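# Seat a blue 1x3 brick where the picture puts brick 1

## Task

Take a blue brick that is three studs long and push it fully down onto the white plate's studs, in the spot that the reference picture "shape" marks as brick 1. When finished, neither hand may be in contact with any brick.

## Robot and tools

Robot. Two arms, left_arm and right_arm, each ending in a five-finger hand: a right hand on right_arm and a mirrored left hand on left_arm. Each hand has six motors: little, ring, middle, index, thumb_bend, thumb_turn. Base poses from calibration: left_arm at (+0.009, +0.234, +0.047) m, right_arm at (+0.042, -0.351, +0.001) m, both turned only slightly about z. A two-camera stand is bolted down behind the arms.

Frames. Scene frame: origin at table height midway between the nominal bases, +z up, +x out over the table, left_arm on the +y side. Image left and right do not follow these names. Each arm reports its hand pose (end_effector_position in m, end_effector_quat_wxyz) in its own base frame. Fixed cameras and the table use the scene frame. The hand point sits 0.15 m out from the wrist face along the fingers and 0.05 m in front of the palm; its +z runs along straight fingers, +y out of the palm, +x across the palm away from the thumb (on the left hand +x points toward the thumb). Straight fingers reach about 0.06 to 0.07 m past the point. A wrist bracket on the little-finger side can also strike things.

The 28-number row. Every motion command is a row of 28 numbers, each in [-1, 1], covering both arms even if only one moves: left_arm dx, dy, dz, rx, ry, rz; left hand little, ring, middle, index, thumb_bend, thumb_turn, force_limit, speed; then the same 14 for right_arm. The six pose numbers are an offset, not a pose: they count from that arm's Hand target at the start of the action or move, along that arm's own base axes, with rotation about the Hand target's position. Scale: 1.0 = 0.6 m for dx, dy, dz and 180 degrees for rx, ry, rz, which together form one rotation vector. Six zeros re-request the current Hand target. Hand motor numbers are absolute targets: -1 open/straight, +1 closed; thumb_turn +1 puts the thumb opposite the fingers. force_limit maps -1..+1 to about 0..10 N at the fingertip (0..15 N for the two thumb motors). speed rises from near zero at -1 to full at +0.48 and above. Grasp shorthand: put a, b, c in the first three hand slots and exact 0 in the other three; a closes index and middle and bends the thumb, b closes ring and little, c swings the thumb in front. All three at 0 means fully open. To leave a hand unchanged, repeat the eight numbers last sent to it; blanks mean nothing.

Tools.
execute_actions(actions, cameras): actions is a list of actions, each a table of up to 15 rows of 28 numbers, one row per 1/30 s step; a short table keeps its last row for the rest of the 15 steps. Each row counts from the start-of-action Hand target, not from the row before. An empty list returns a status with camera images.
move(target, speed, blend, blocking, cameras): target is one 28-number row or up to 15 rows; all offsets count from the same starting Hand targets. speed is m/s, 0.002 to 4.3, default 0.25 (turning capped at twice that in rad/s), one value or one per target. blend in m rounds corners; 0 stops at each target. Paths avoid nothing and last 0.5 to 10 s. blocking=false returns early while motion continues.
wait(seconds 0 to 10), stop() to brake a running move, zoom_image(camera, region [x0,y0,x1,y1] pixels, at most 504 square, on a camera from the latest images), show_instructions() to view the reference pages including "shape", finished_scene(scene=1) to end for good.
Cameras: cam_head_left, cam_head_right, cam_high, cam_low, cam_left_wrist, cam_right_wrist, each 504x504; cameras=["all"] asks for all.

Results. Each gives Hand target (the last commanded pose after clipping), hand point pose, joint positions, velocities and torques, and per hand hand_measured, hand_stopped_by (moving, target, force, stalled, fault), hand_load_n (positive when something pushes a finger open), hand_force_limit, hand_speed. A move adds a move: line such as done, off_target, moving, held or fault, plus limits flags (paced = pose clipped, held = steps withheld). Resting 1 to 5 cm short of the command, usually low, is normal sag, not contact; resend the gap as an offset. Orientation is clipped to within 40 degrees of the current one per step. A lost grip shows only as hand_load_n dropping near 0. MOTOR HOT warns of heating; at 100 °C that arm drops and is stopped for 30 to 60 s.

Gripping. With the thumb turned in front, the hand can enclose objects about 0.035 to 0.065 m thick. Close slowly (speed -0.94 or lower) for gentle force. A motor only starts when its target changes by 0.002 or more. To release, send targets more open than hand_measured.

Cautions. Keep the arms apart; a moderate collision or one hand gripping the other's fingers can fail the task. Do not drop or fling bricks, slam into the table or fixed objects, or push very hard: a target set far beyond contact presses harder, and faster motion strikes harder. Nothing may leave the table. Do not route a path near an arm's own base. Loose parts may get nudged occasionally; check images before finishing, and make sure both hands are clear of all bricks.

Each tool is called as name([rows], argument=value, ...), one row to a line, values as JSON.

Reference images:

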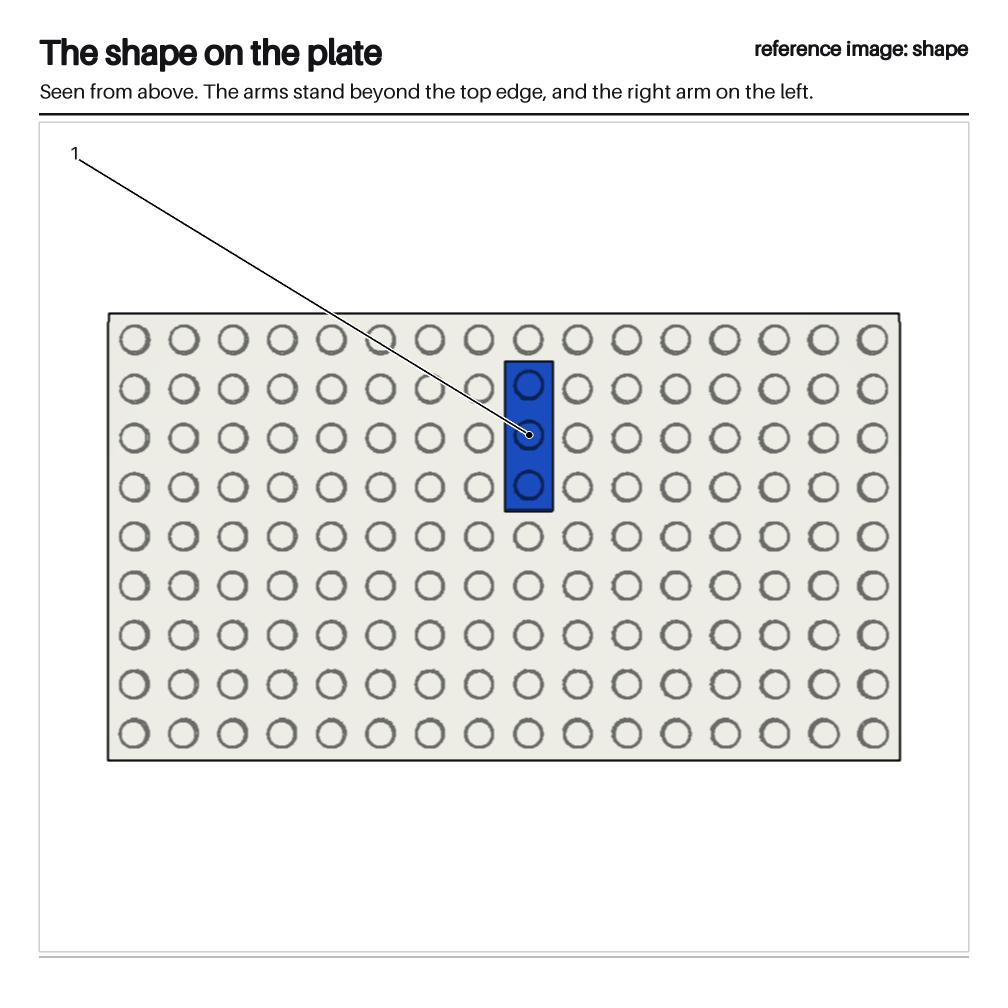

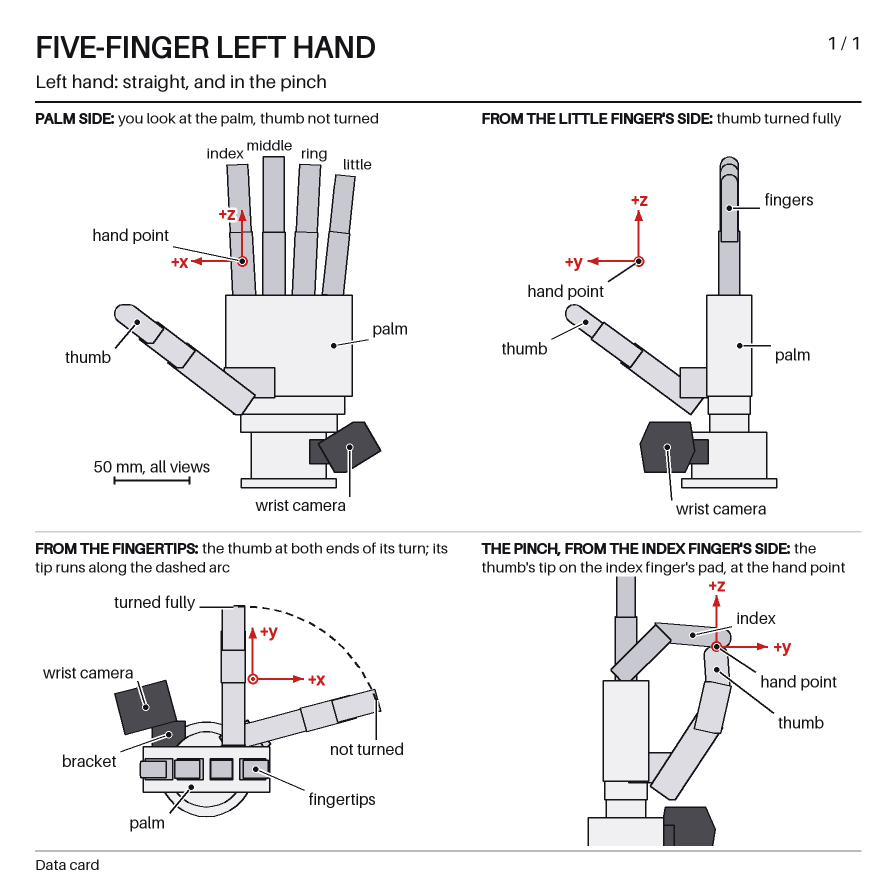

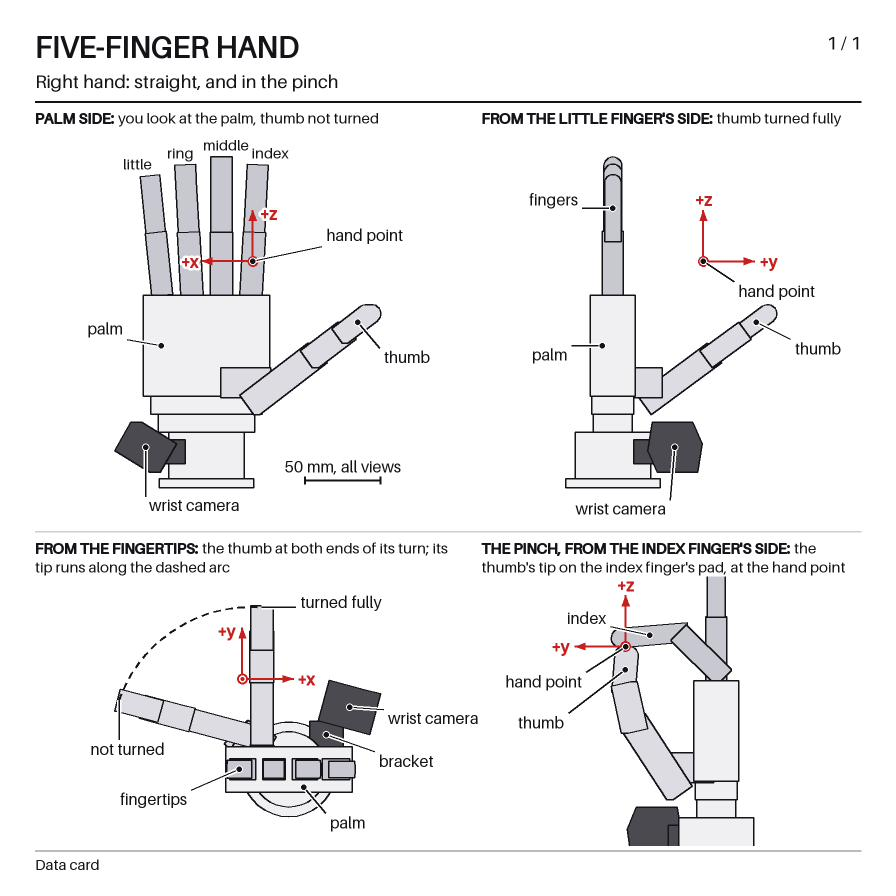

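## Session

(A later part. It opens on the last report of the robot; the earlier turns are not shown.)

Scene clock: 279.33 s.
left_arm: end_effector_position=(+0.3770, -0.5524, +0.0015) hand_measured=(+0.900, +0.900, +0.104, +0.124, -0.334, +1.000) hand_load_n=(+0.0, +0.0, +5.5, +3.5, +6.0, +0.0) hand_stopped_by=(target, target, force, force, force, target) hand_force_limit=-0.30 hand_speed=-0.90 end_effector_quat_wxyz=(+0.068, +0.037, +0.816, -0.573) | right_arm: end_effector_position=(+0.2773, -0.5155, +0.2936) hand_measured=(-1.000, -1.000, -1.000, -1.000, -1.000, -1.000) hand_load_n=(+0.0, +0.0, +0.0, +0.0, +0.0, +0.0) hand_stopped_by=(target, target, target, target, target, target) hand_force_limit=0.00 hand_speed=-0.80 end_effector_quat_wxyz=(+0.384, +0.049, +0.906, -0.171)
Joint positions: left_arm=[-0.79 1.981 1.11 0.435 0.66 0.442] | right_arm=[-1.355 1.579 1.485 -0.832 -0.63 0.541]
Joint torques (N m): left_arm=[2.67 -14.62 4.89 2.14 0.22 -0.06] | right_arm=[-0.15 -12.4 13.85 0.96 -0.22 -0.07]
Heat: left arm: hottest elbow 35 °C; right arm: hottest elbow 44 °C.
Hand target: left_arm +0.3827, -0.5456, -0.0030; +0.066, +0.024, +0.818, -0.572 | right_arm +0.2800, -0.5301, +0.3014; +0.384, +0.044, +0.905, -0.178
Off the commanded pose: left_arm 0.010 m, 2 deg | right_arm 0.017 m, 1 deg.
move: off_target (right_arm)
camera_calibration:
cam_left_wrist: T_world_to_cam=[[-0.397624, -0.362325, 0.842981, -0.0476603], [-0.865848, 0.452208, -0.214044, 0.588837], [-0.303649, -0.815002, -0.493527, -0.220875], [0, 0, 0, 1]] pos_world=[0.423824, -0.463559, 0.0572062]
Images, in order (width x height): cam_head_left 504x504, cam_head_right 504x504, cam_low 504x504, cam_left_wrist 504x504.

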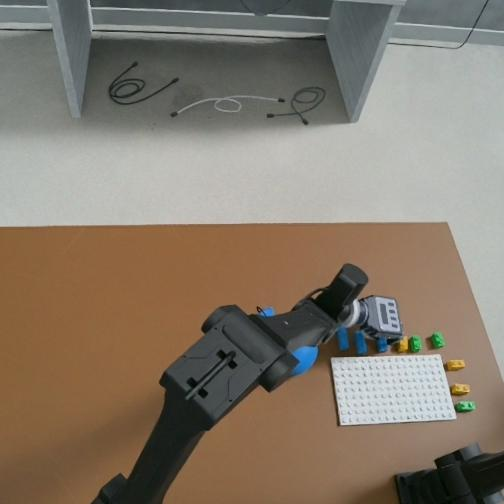

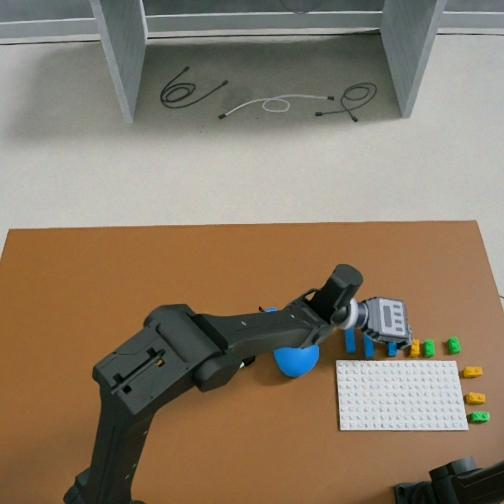

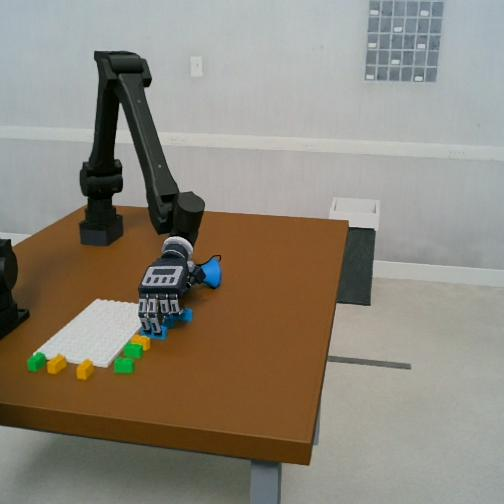

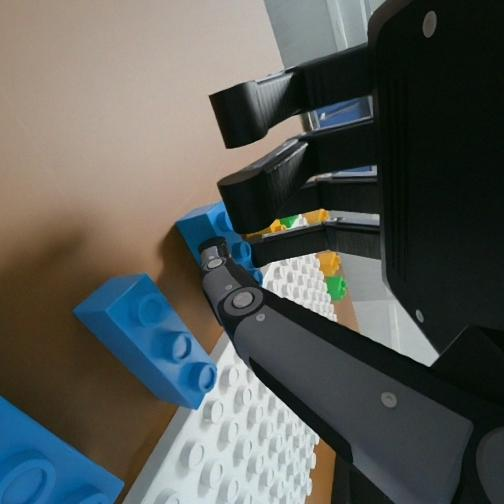

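move([
  [0.0, 0.0, 0.13, 0, 0, 0, 0.9, 0.9, 0.4, 0.4, -0.33, 1.0, -0.3, -0.9, 0,0,0, 0, 0, 0, -1, -1, -1, -1, -1, -1, 0.0, -0.8],
  [-0.255, -0.01, 0.115, 0, 0, 0, 0.9, 0.9, 0.4, 0.4, -0.33, 1.0, -0.3, -0.9, 0,0,0, 0, 0, 0, -1, -1, -1, -1, -1, -1, 0.0, -0.8],
], speed=0.12, blend=[0.02, 0], cameras=["cam_low", "cam_left_wrist", "cam_head_left", "cam_head_right"])

zoom_image(camera="cam_low", region=[60, 260, 130, 330])

zoom_image(camera="cam_left_wrist", region=[110, 130, 310, 330])

zoom_image(camera="cam_left_wrist", region=[150, 190, 290, 330])

zoom_image(camera="cam_head_left", region=[365, 370, 425, 430])

zoom_image(camera="cam_head_right", region=[370, 380, 430, 440])

Scene clock: 286.77 s.
left_arm: end_effector_position=(+0.2341, -0.5469, +0.0560) hand_measured=(+0.900, +0.900, +0.104, +0.124, -0.334, +1.000) hand_load_n=(+0.0, +0.0, +5.5, +3.5, +6.0, +0.0) hand_stopped_by=(target, target, force, force, force, target) hand_force_limit=-0.30 hand_speed=-0.90 end_effector_quat_wxyz=(+0.064, +0.024, +0.825, -0.561) | right_arm: end_effector_position=(+0.2773, -0.5155, +0.2936) hand_measured=(-1.000, -1.000, -1.000, -1.000, -1.000, -1.000) hand_load_n=(+0.0, +0.0, +0.0, +0.0, +0.0, +0.0) hand_stopped_by=(target, target, target, target, target, target) hand_force_limit=0.00 hand_speed=-0.80 end_effector_quat_wxyz=(+0.384, +0.049, +0.906, -0.171)
Joint positions: left_arm=[-1.011 1.686 0.852 0.421 0.44 0.327] | right_arm=[-1.355 1.579 1.485 -0.832 -0.63 0.541]
Joint torques (N m): left_arm=[1.03 -12.34 5.07 3 -0.09 -0.05] | right_arm=[0.21 -12.28 13.87 0.98 -0.23 -0.07]
Heat: left arm: hottest elbow 35 °C; right arm: hottest elbow 44 °C.
Hand target: left_arm +0.2296, -0.5517, +0.0661; +0.065, +0.024, +0.817, -0.572 | right_arm +0.2800, -0.5301, +0.3014; +0.384, +0.044, +0.905, -0.178
Off the commanded pose: left_arm 0.012 m, 2 deg | right_arm 0.017 m, 1 deg.
move: off_target (left_arm, right_arm)
camera_calibration:
cam_left_wrist: T_world_to_cam=[[-0.371709, -0.394769, 0.840232, -0.172074], [-0.878922, 0.441036, -0.181612, 0.469412], [-0.298877, -0.806005, -0.510909, -0.228079], [0, 0, 0, 1]] pos_world=[0.280448, -0.45879, 0.113305]
Images, in order (width x height): cam_head_left 504x504, cam_head_right 504x504, cam_low 504x504, cam_left_wrist 504x504.

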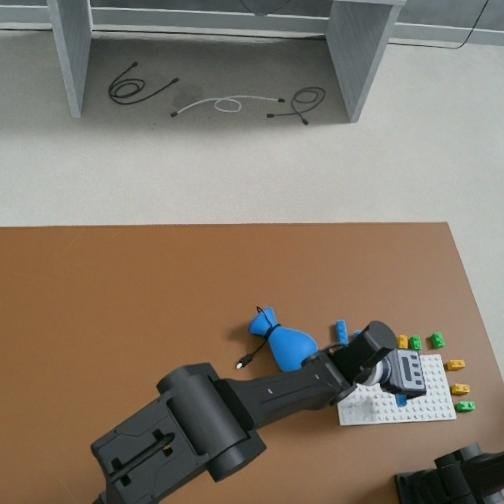

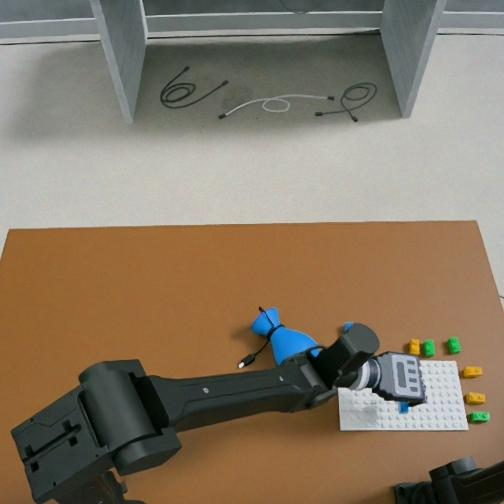

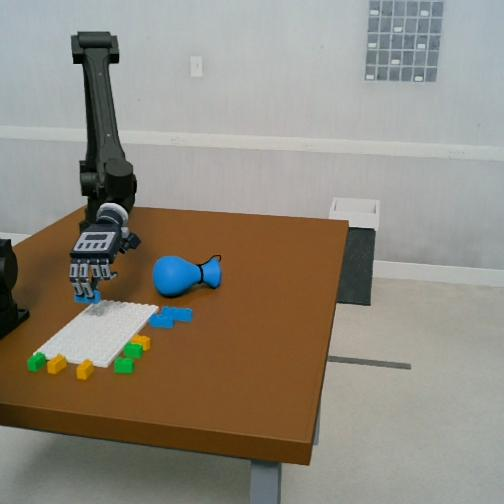

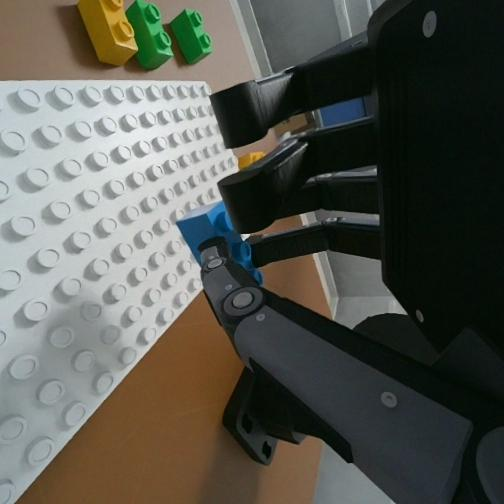

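Scaled by 7.200 from the camera's 504x504 image, which has a finer 720x720 frame.

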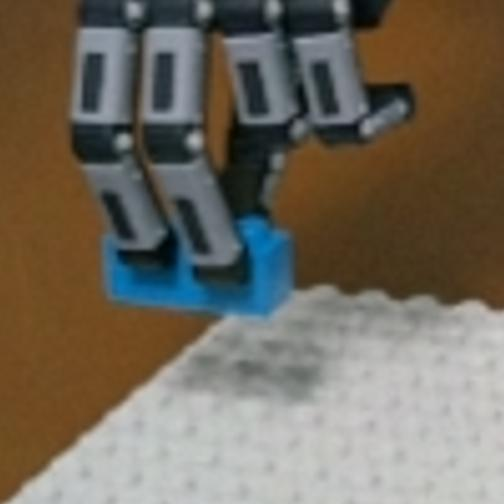

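Scaled by 2.520 from the camera's 504x504 image, which has a finer 720x720 frame.

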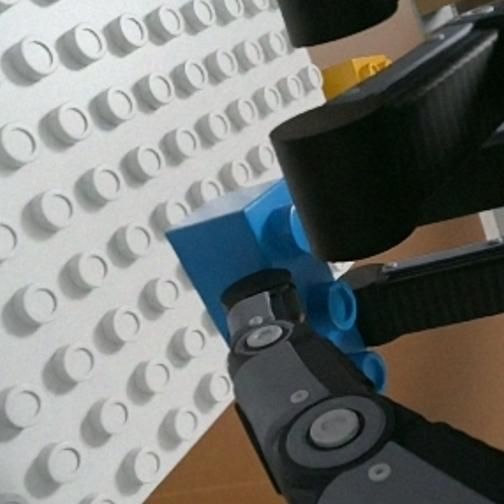

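Scaled by 3.600 from the camera's 504x504 image, which has a finer 720x720 frame.

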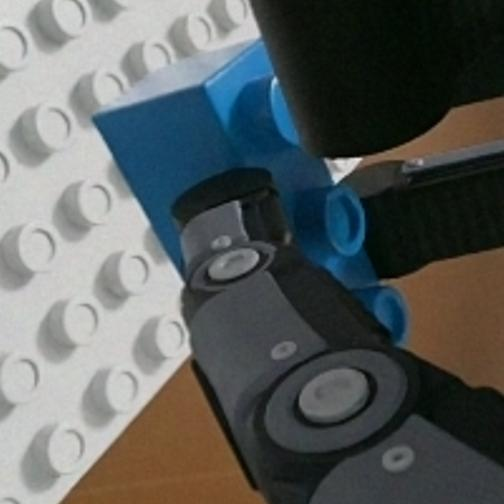

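Scaled by 8.400 from the camera's 504x504 image, which has a finer 720x720 frame.

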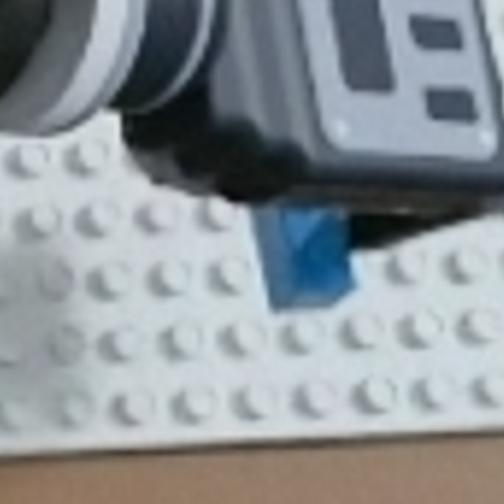

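Scaled by 8.400 from the camera's 504x504 image, which has a finer 720x720 frame.

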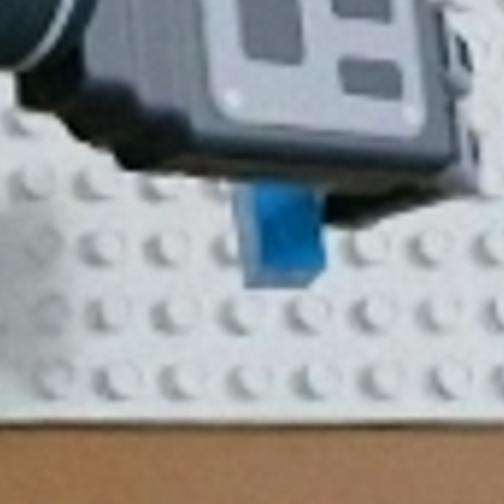

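zoom_image(camera="cam_head_left", region=[385, 385, 425, 425])

zoom_image(camera="cam_head_right", region=[385, 395, 425, 435])

Scaled by 12.600 from the camera's 504x504 image, which has a finer 720x720 frame.

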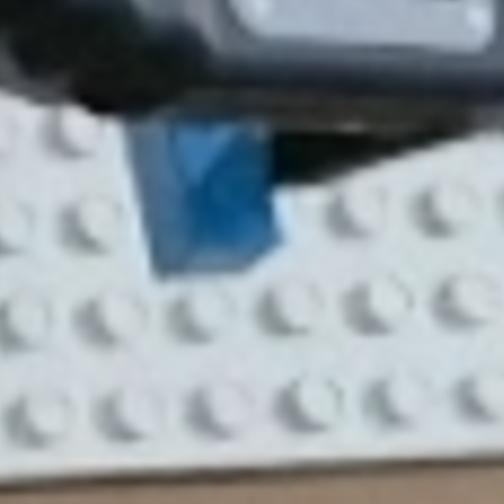

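Scaled by 12.600 from the camera's 504x504 image, which has a finer 720x720 frame.

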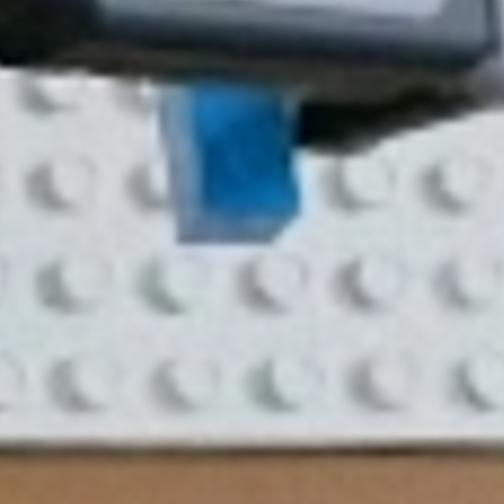

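move(target=[-0.0067, -0.0038, -0.078, 0, 0, -0.011, 0.9, 0.9, 0.4, 0.4, -0.33, 1.0, -0.3, -0.9, 0,0,0, 0, 0, 0, -1, -1, -1, -1, -1, -1, 0.0, -0.8], speed=0.08, cameras=["cam_low", "cam_left_wrist", "cam_head_left", "cam_head_right"])

zoom_image(camera="cam_head_left", region=[380, 385, 420, 425])

zoom_image(camera="cam_head_right", region=[380, 395, 420, 435])

zoom_image(camera="cam_low", region=[60, 280, 120, 340])

zoom_image(camera="cam_left_wrist", region=[130, 170, 290, 330])

Scene clock: 295.10 s.
left_arm: end_effector_position=(+0.2310, -0.5499, +0.0248) hand_measured=(+0.900, +0.900, +0.104, +0.124, -0.334, +1.000) hand_load_n=(+0.0, +0.0, +5.5, +3.5, +6.0, +0.0) hand_stopped_by=(target, target, force, force, force, target) hand_force_limit=-0.30 hand_speed=-0.90 end_effector_quat_wxyz=(+0.059, +0.033, +0.819, -0.570) | right_arm: end_effector_position=(+0.2773, -0.5155, +0.2936) hand_measured=(-1.000, -1.000, -1.000, -1.000, -1.000, -1.000) hand_load_n=(+0.0, +0.0, +0.0, +0.0, +0.0, +0.0) hand_stopped_by=(target, target, target, target, target, target) hand_force_limit=0.00 hand_speed=-0.80 end_effector_quat_wxyz=(+0.384, +0.049, +0.906, -0.171)
Joint positions: left_arm=[-1.011 1.771 0.832 0.546 0.464 0.327] | right_arm=[-1.355 1.579 1.485 -0.832 -0.63 0.541]
Joint torques (N m): left_arm=[1.26 -10.99 4.78 3.26 0.21 0.08] | right_arm=[-0.03 -12.4 13.86 0.94 -0.23 -0.07]
Heat: left arm: hottest elbow 35 °C; right arm: hottest elbow 44 °C.
Hand target: left_arm +0.2256, -0.5539, +0.0192; +0.056, +0.038, +0.817, -0.573 | right_arm +0.2800, -0.5301, +0.3014; +0.384, +0.044, +0.905, -0.178
Off the commanded pose: left_arm 0.009 m, 1 deg | right_arm 0.017 m, 1 deg.
move: off_target (right_arm)
camera_calibration:
cam_left_wrist: T_world_to_cam=[[-0.38195, -0.367623, 0.847919, -0.131071], [-0.868378, 0.456745, -0.19314, 0.468845], [-0.31628, -0.810085, -0.49369, -0.246073], [0, 0, 0, 1]] pos_world=[0.279244, -0.461667, 0.080207]
Images, in order (width x height): cam_head_left 504x504, cam_head_right 504x504, cam_low 504x504, cam_left_wrist 504x504.

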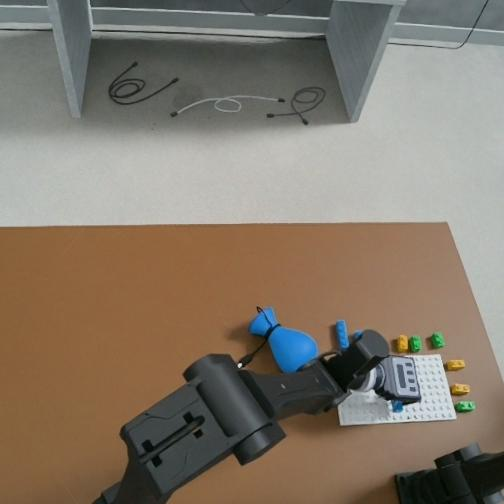

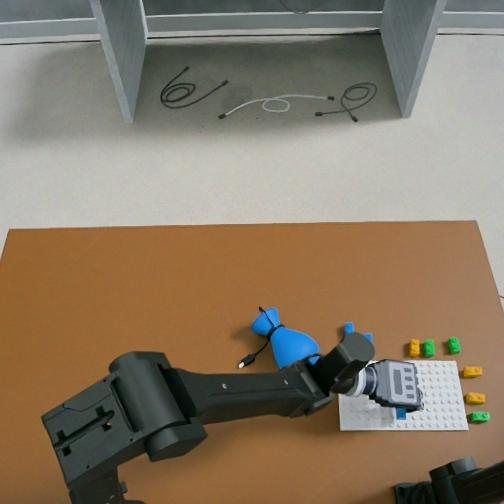

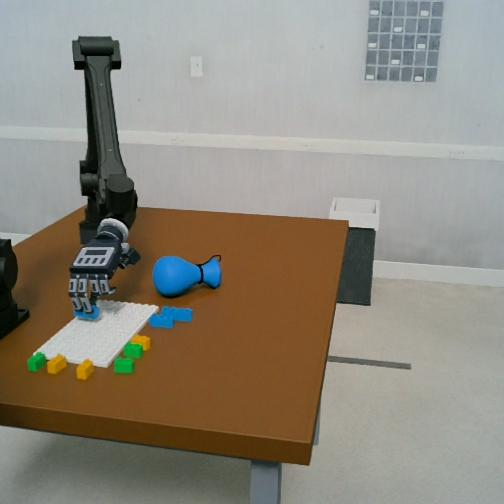

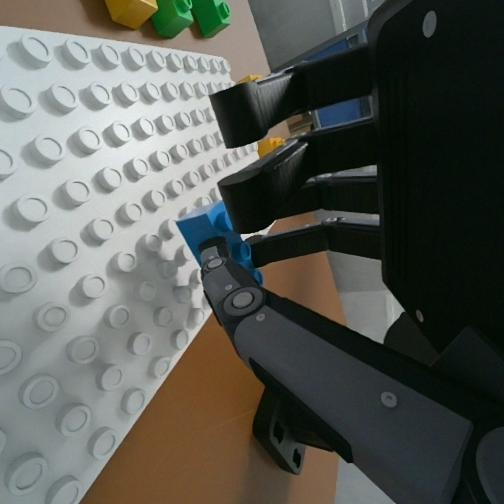

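Scaled by 12.600 from the camera's 504x504 image, which has a finer 720x720 frame.

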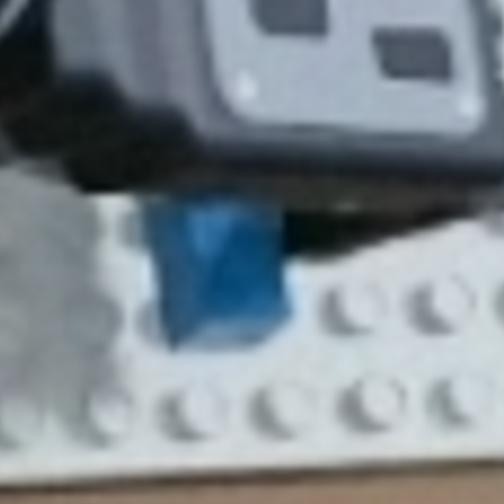

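Scaled by 12.600 from the camera's 504x504 image, which has a finer 720x720 frame.

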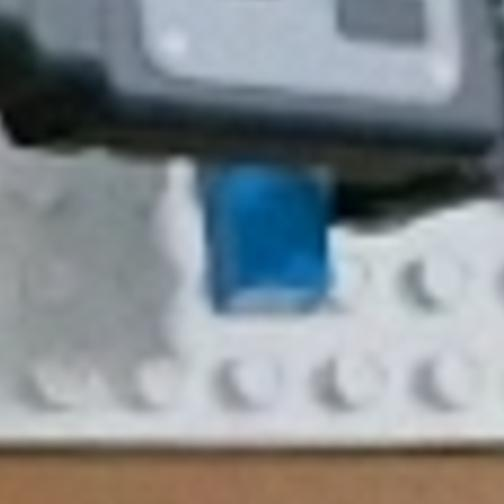

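Scaled by 8.400 from the camera's 504x504 image, which has a finer 720x720 frame.

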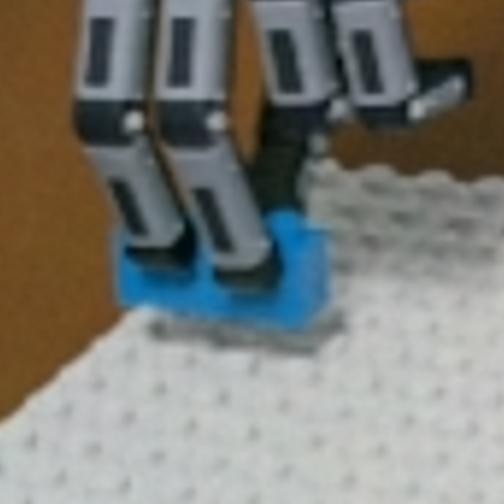

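Scaled by 3.150 from the camera's 504x504 image, which has a finer 720x720 frame.

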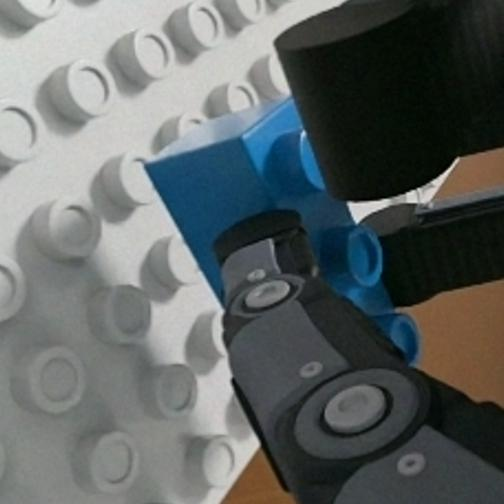

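move(target=[-0.0013, 0.0, -0.0125, 0, -0.006, -0.008, 0.9, 0.9, 0.4, 0.4, -0.33, 1.0, -0.3, -0.9, 0,0,0, 0, 0, 0, -1, -1, -1, -1, -1, -1, 0.0, -0.8], speed=0.05, cameras=["cam_low", "cam_left_wrist", "cam_head_left", "cam_head_right"])

zoom_image(camera="cam_head_left", region=[380, 385, 420, 425])

zoom_image(camera="cam_head_right", region=[380, 395, 420, 435])

zoom_image(camera="cam_low", region=[65, 290, 115, 340])

zoom_image(camera="cam_left_wrist", region=[130, 170, 290, 330])

Scene clock: 298.67 s.
left_arm: end_effector_position=(+0.2286, -0.5506, +0.0193) hand_measured=(+0.900, +0.900, +0.104, +0.124, -0.334, +1.000) hand_load_n=(+0.0, +0.0, +5.5, +3.5, +6.5, +0.0) hand_stopped_by=(target, target, force, force, force, target) hand_force_limit=-0.30 hand_speed=-0.90 end_effector_quat_wxyz=(+0.055, +0.043, +0.817, -0.572) | right_arm: end_effector_position=(+0.2773, -0.5155, +0.2936) hand_measured=(-1.000, -1.000, -1.000, -1.000, -1.000, -1.000) hand_load_n=(+0.0, +0.0, +0.0, +0.0, +0.0, +0.0) hand_stopped_by=(target, target, target, target, target, target) hand_force_limit=0.00 hand_speed=-0.80 end_effector_quat_wxyz=(+0.384, +0.049, +0.906, -0.171)
Joint positions: left_arm=[-1.011 1.787 0.832 0.562 0.483 0.338] | right_arm=[-1.355 1.579 1.485 -0.832 -0.63 0.541]
Joint torques (N m): left_arm=[1.26 -10.75 4.78 2.97 0.22 0.27] | right_arm=[0.09 -12.45 13.87 1.02 -0.21 -0.07]
Heat: left arm: hottest elbow 35 °C; right arm: hottest elbow 44 °C.
Hand target: left_arm +0.2248, -0.5538, +0.0116; +0.056, +0.054, +0.816, -0.573 | right_arm +0.2800, -0.5301, +0.3014; +0.384, +0.044, +0.905, -0.178
Off the commanded pose: left_arm 0.009 m, 1 deg | right_arm 0.017 m, 1 deg.
move: off_target (right_arm)
camera_calibration:
cam_left_wrist: T_world_to_cam=[[-0.393374, -0.357213, 0.847146, -0.11916], [-0.857806, 0.47414, -0.198395, 0.473165], [-0.330796, -0.80473, -0.492934, -0.243872], [0, 0, 0, 1]] pos_world=[0.278338, -0.463163, 0.0746069]
Images, in order (width x height): cam_head_left 504x504, cam_head_right 504x504, cam_low 504x504, cam_left_wrist 504x504.

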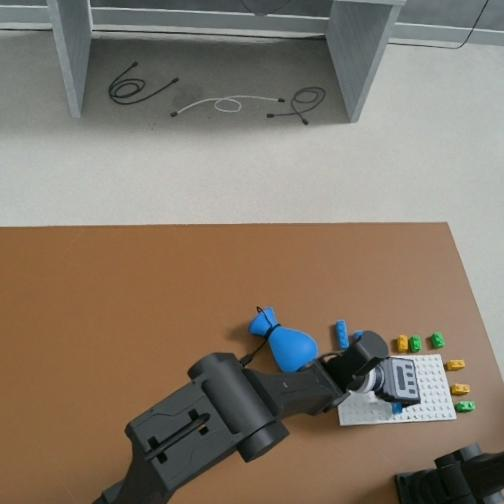

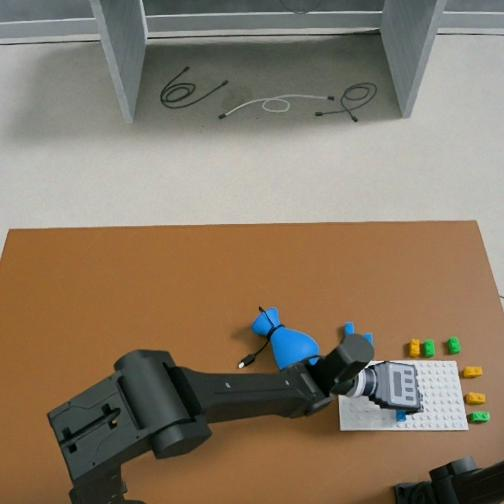

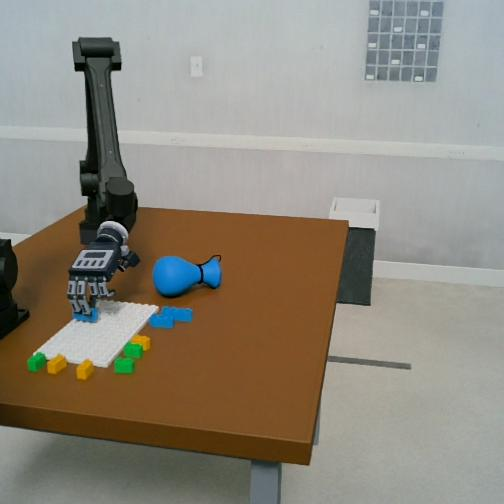

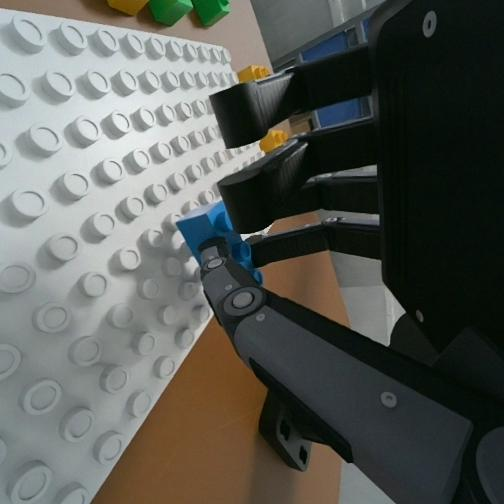

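Scaled by 12.600 from the camera's 504x504 image, which has a finer 720x720 frame.

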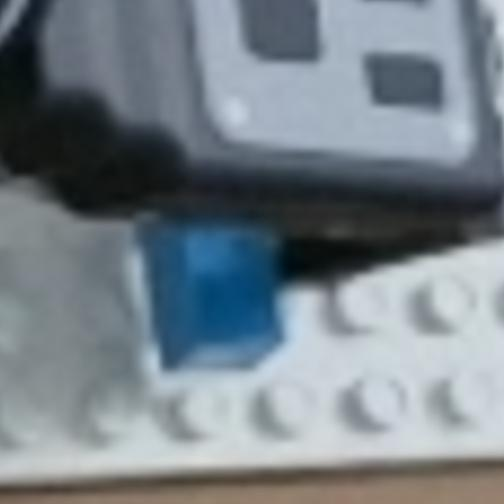

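Scaled by 12.600 from the camera's 504x504 image, which has a finer 720x720 frame.

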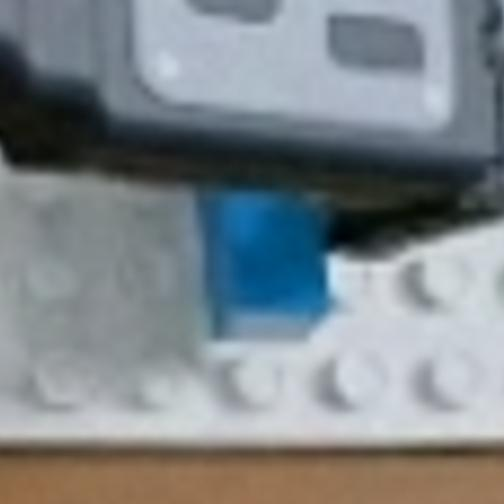

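Scaled by 10.080 from the camera's 504x504 image, which has a finer 720x720 frame.

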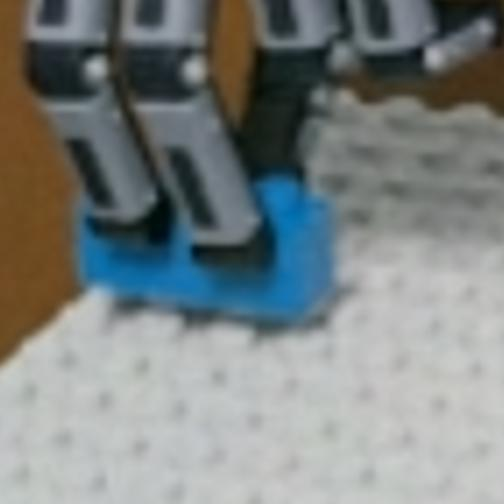

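Scaled by 3.150 from the camera's 504x504 image, which has a finer 720x720 frame.

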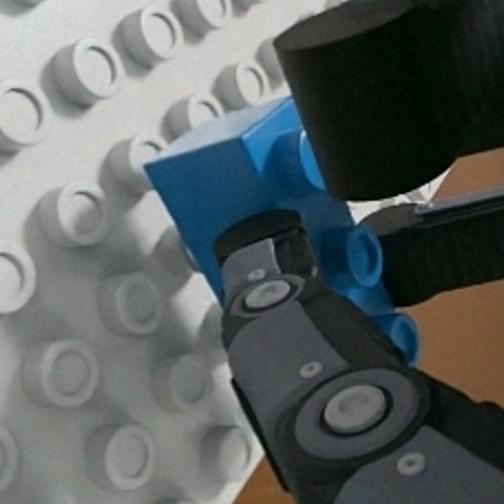

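move(target=[0.0243, 0.0095, 0.009, 0, 0, 0, 0.9, 0.9, 0.4, 0.4, -0.33, 1.0, -0.3, -0.9, 0,0,0, 0, 0, 0, -1, -1, -1, -1, -1, -1, 0.0, -0.8], speed=0.05, cameras=["cam_low", "cam_left_wrist", "cam_head_left", "cam_head_right"])

zoom_image(camera="cam_head_left", region=[380, 385, 420, 425])

zoom_image(camera="cam_head_right", region=[380, 395, 420, 435])

zoom_image(camera="cam_low", region=[65, 290, 115, 340])

Scene clock: 302.10 s.
left_arm: end_effector_position=(+0.2288, -0.5487, +0.0201) hand_measured=(+0.900, +0.900, +0.104, +0.124, -0.334, +1.000) hand_load_n=(+0.0, +0.0, +5.5, +3.5, +6.0, +0.0) hand_stopped_by=(target, target, force, force, force, target) hand_force_limit=-0.30 hand_speed=-0.90 end_effector_quat_wxyz=(+0.050, +0.053, +0.815, -0.575) | right_arm: end_effector_position=(+0.2773, -0.5155, +0.2936) hand_measured=(-1.000, -1.000, -1.000, -1.000, -1.000, -1.000) hand_load_n=(+0.0, +0.0, +0.0, +0.0, -0.5, -0.5) hand_stopped_by=(target, target, target, target, target, target) hand_force_limit=0.00 hand_speed=-0.80 end_effector_quat_wxyz=(+0.384, +0.049, +0.906, -0.171)
Joint positions: left_arm=[-1.002 1.787 0.832 0.562 0.513 0.353] | right_arm=[-1.355 1.579 1.485 -0.832 -0.63 0.541]
Joint torques (N m): left_arm=[2.96 -11.28 5.48 2.03 0.23 0.23] | right_arm=[0.09 -12.28 13.86 0.95 -0.23 -0.08]
Heat: left arm: hottest elbow 35 °C; right arm: hottest elbow 44 °C.
Hand target: left_arm +0.2394, -0.5481, +0.0169; +0.056, +0.054, +0.816, -0.573 | right_arm +0.2800, -0.5301, +0.3014; +0.384, +0.044, +0.905, -0.178
Off the commanded pose: left_arm 0.011 m, 1 deg | right_arm 0.017 m, 1 deg.
move: off_target (left_arm, right_arm)
camera_calibration:
cam_left_wrist: T_world_to_cam=[[-0.405346, -0.342676, 0.847507, -0.108436], [-0.845317, 0.493464, -0.204775, 0.480512], [-0.348043, -0.799416, -0.489694, -0.235024], [0, 0, 0, 1]] pos_world=[0.280432, -0.462155, 0.075207]
Images, in order (width x height): cam_head_left 504x504, cam_head_right 504x504, cam_low 504x504, cam_left_wrist 504x504.

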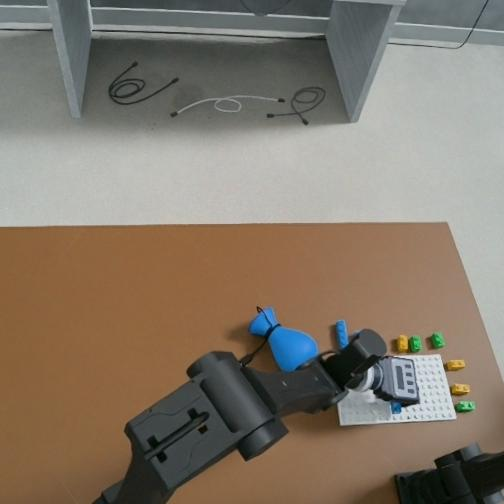

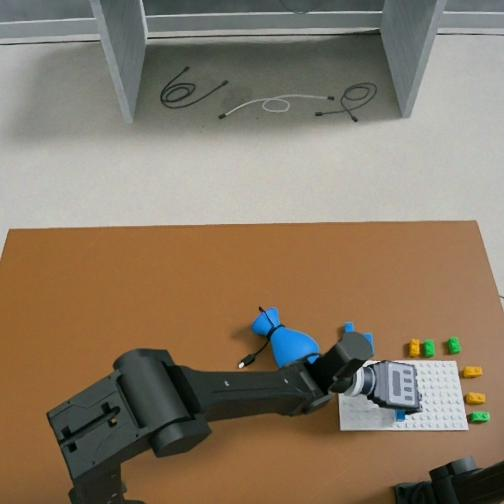

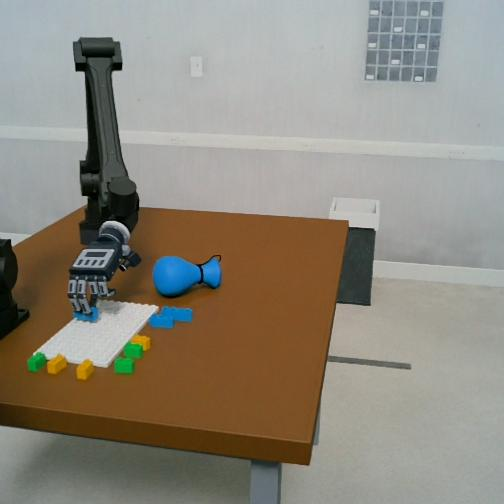

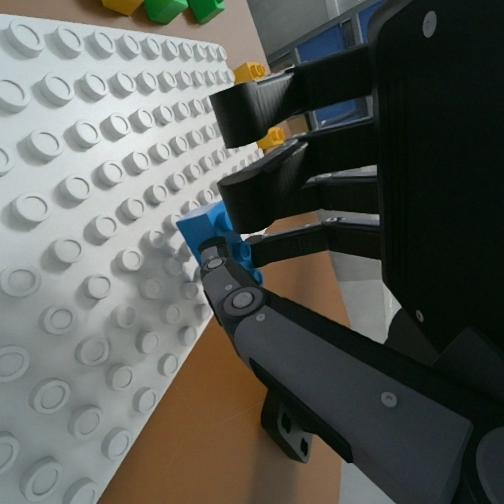

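Scaled by 12.600 from the camera's 504x504 image, which has a finer 720x720 frame.

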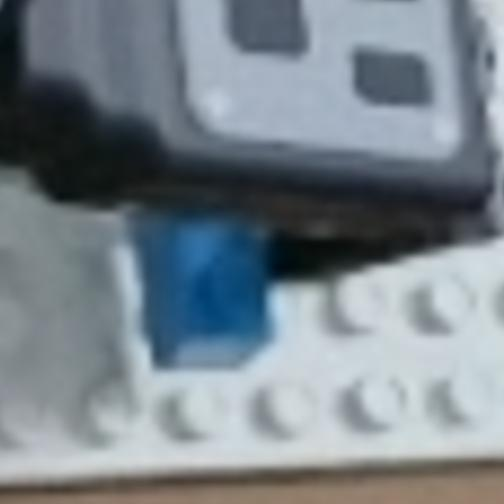

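Scaled by 12.600 from the camera's 504x504 image, which has a finer 720x720 frame.

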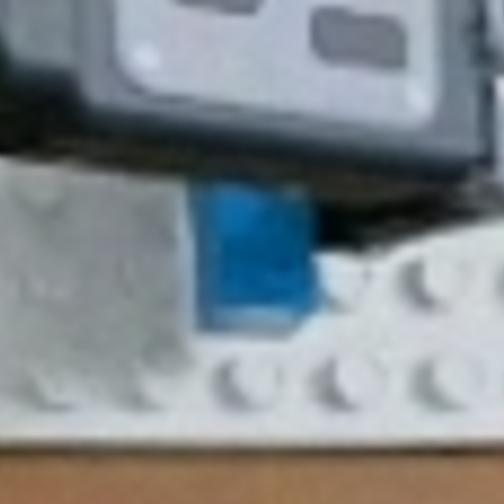

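Scaled by 10.080 from the camera's 504x504 image, which has a finer 720x720 frame.

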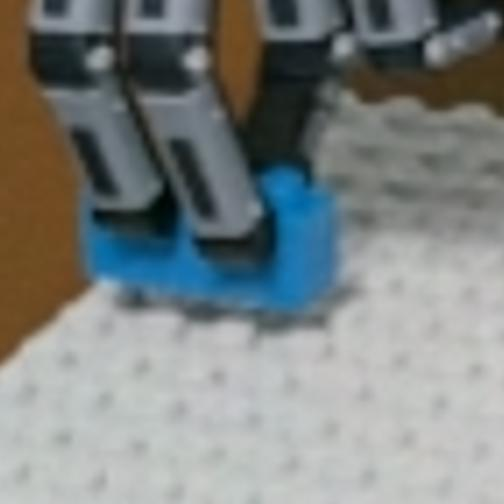

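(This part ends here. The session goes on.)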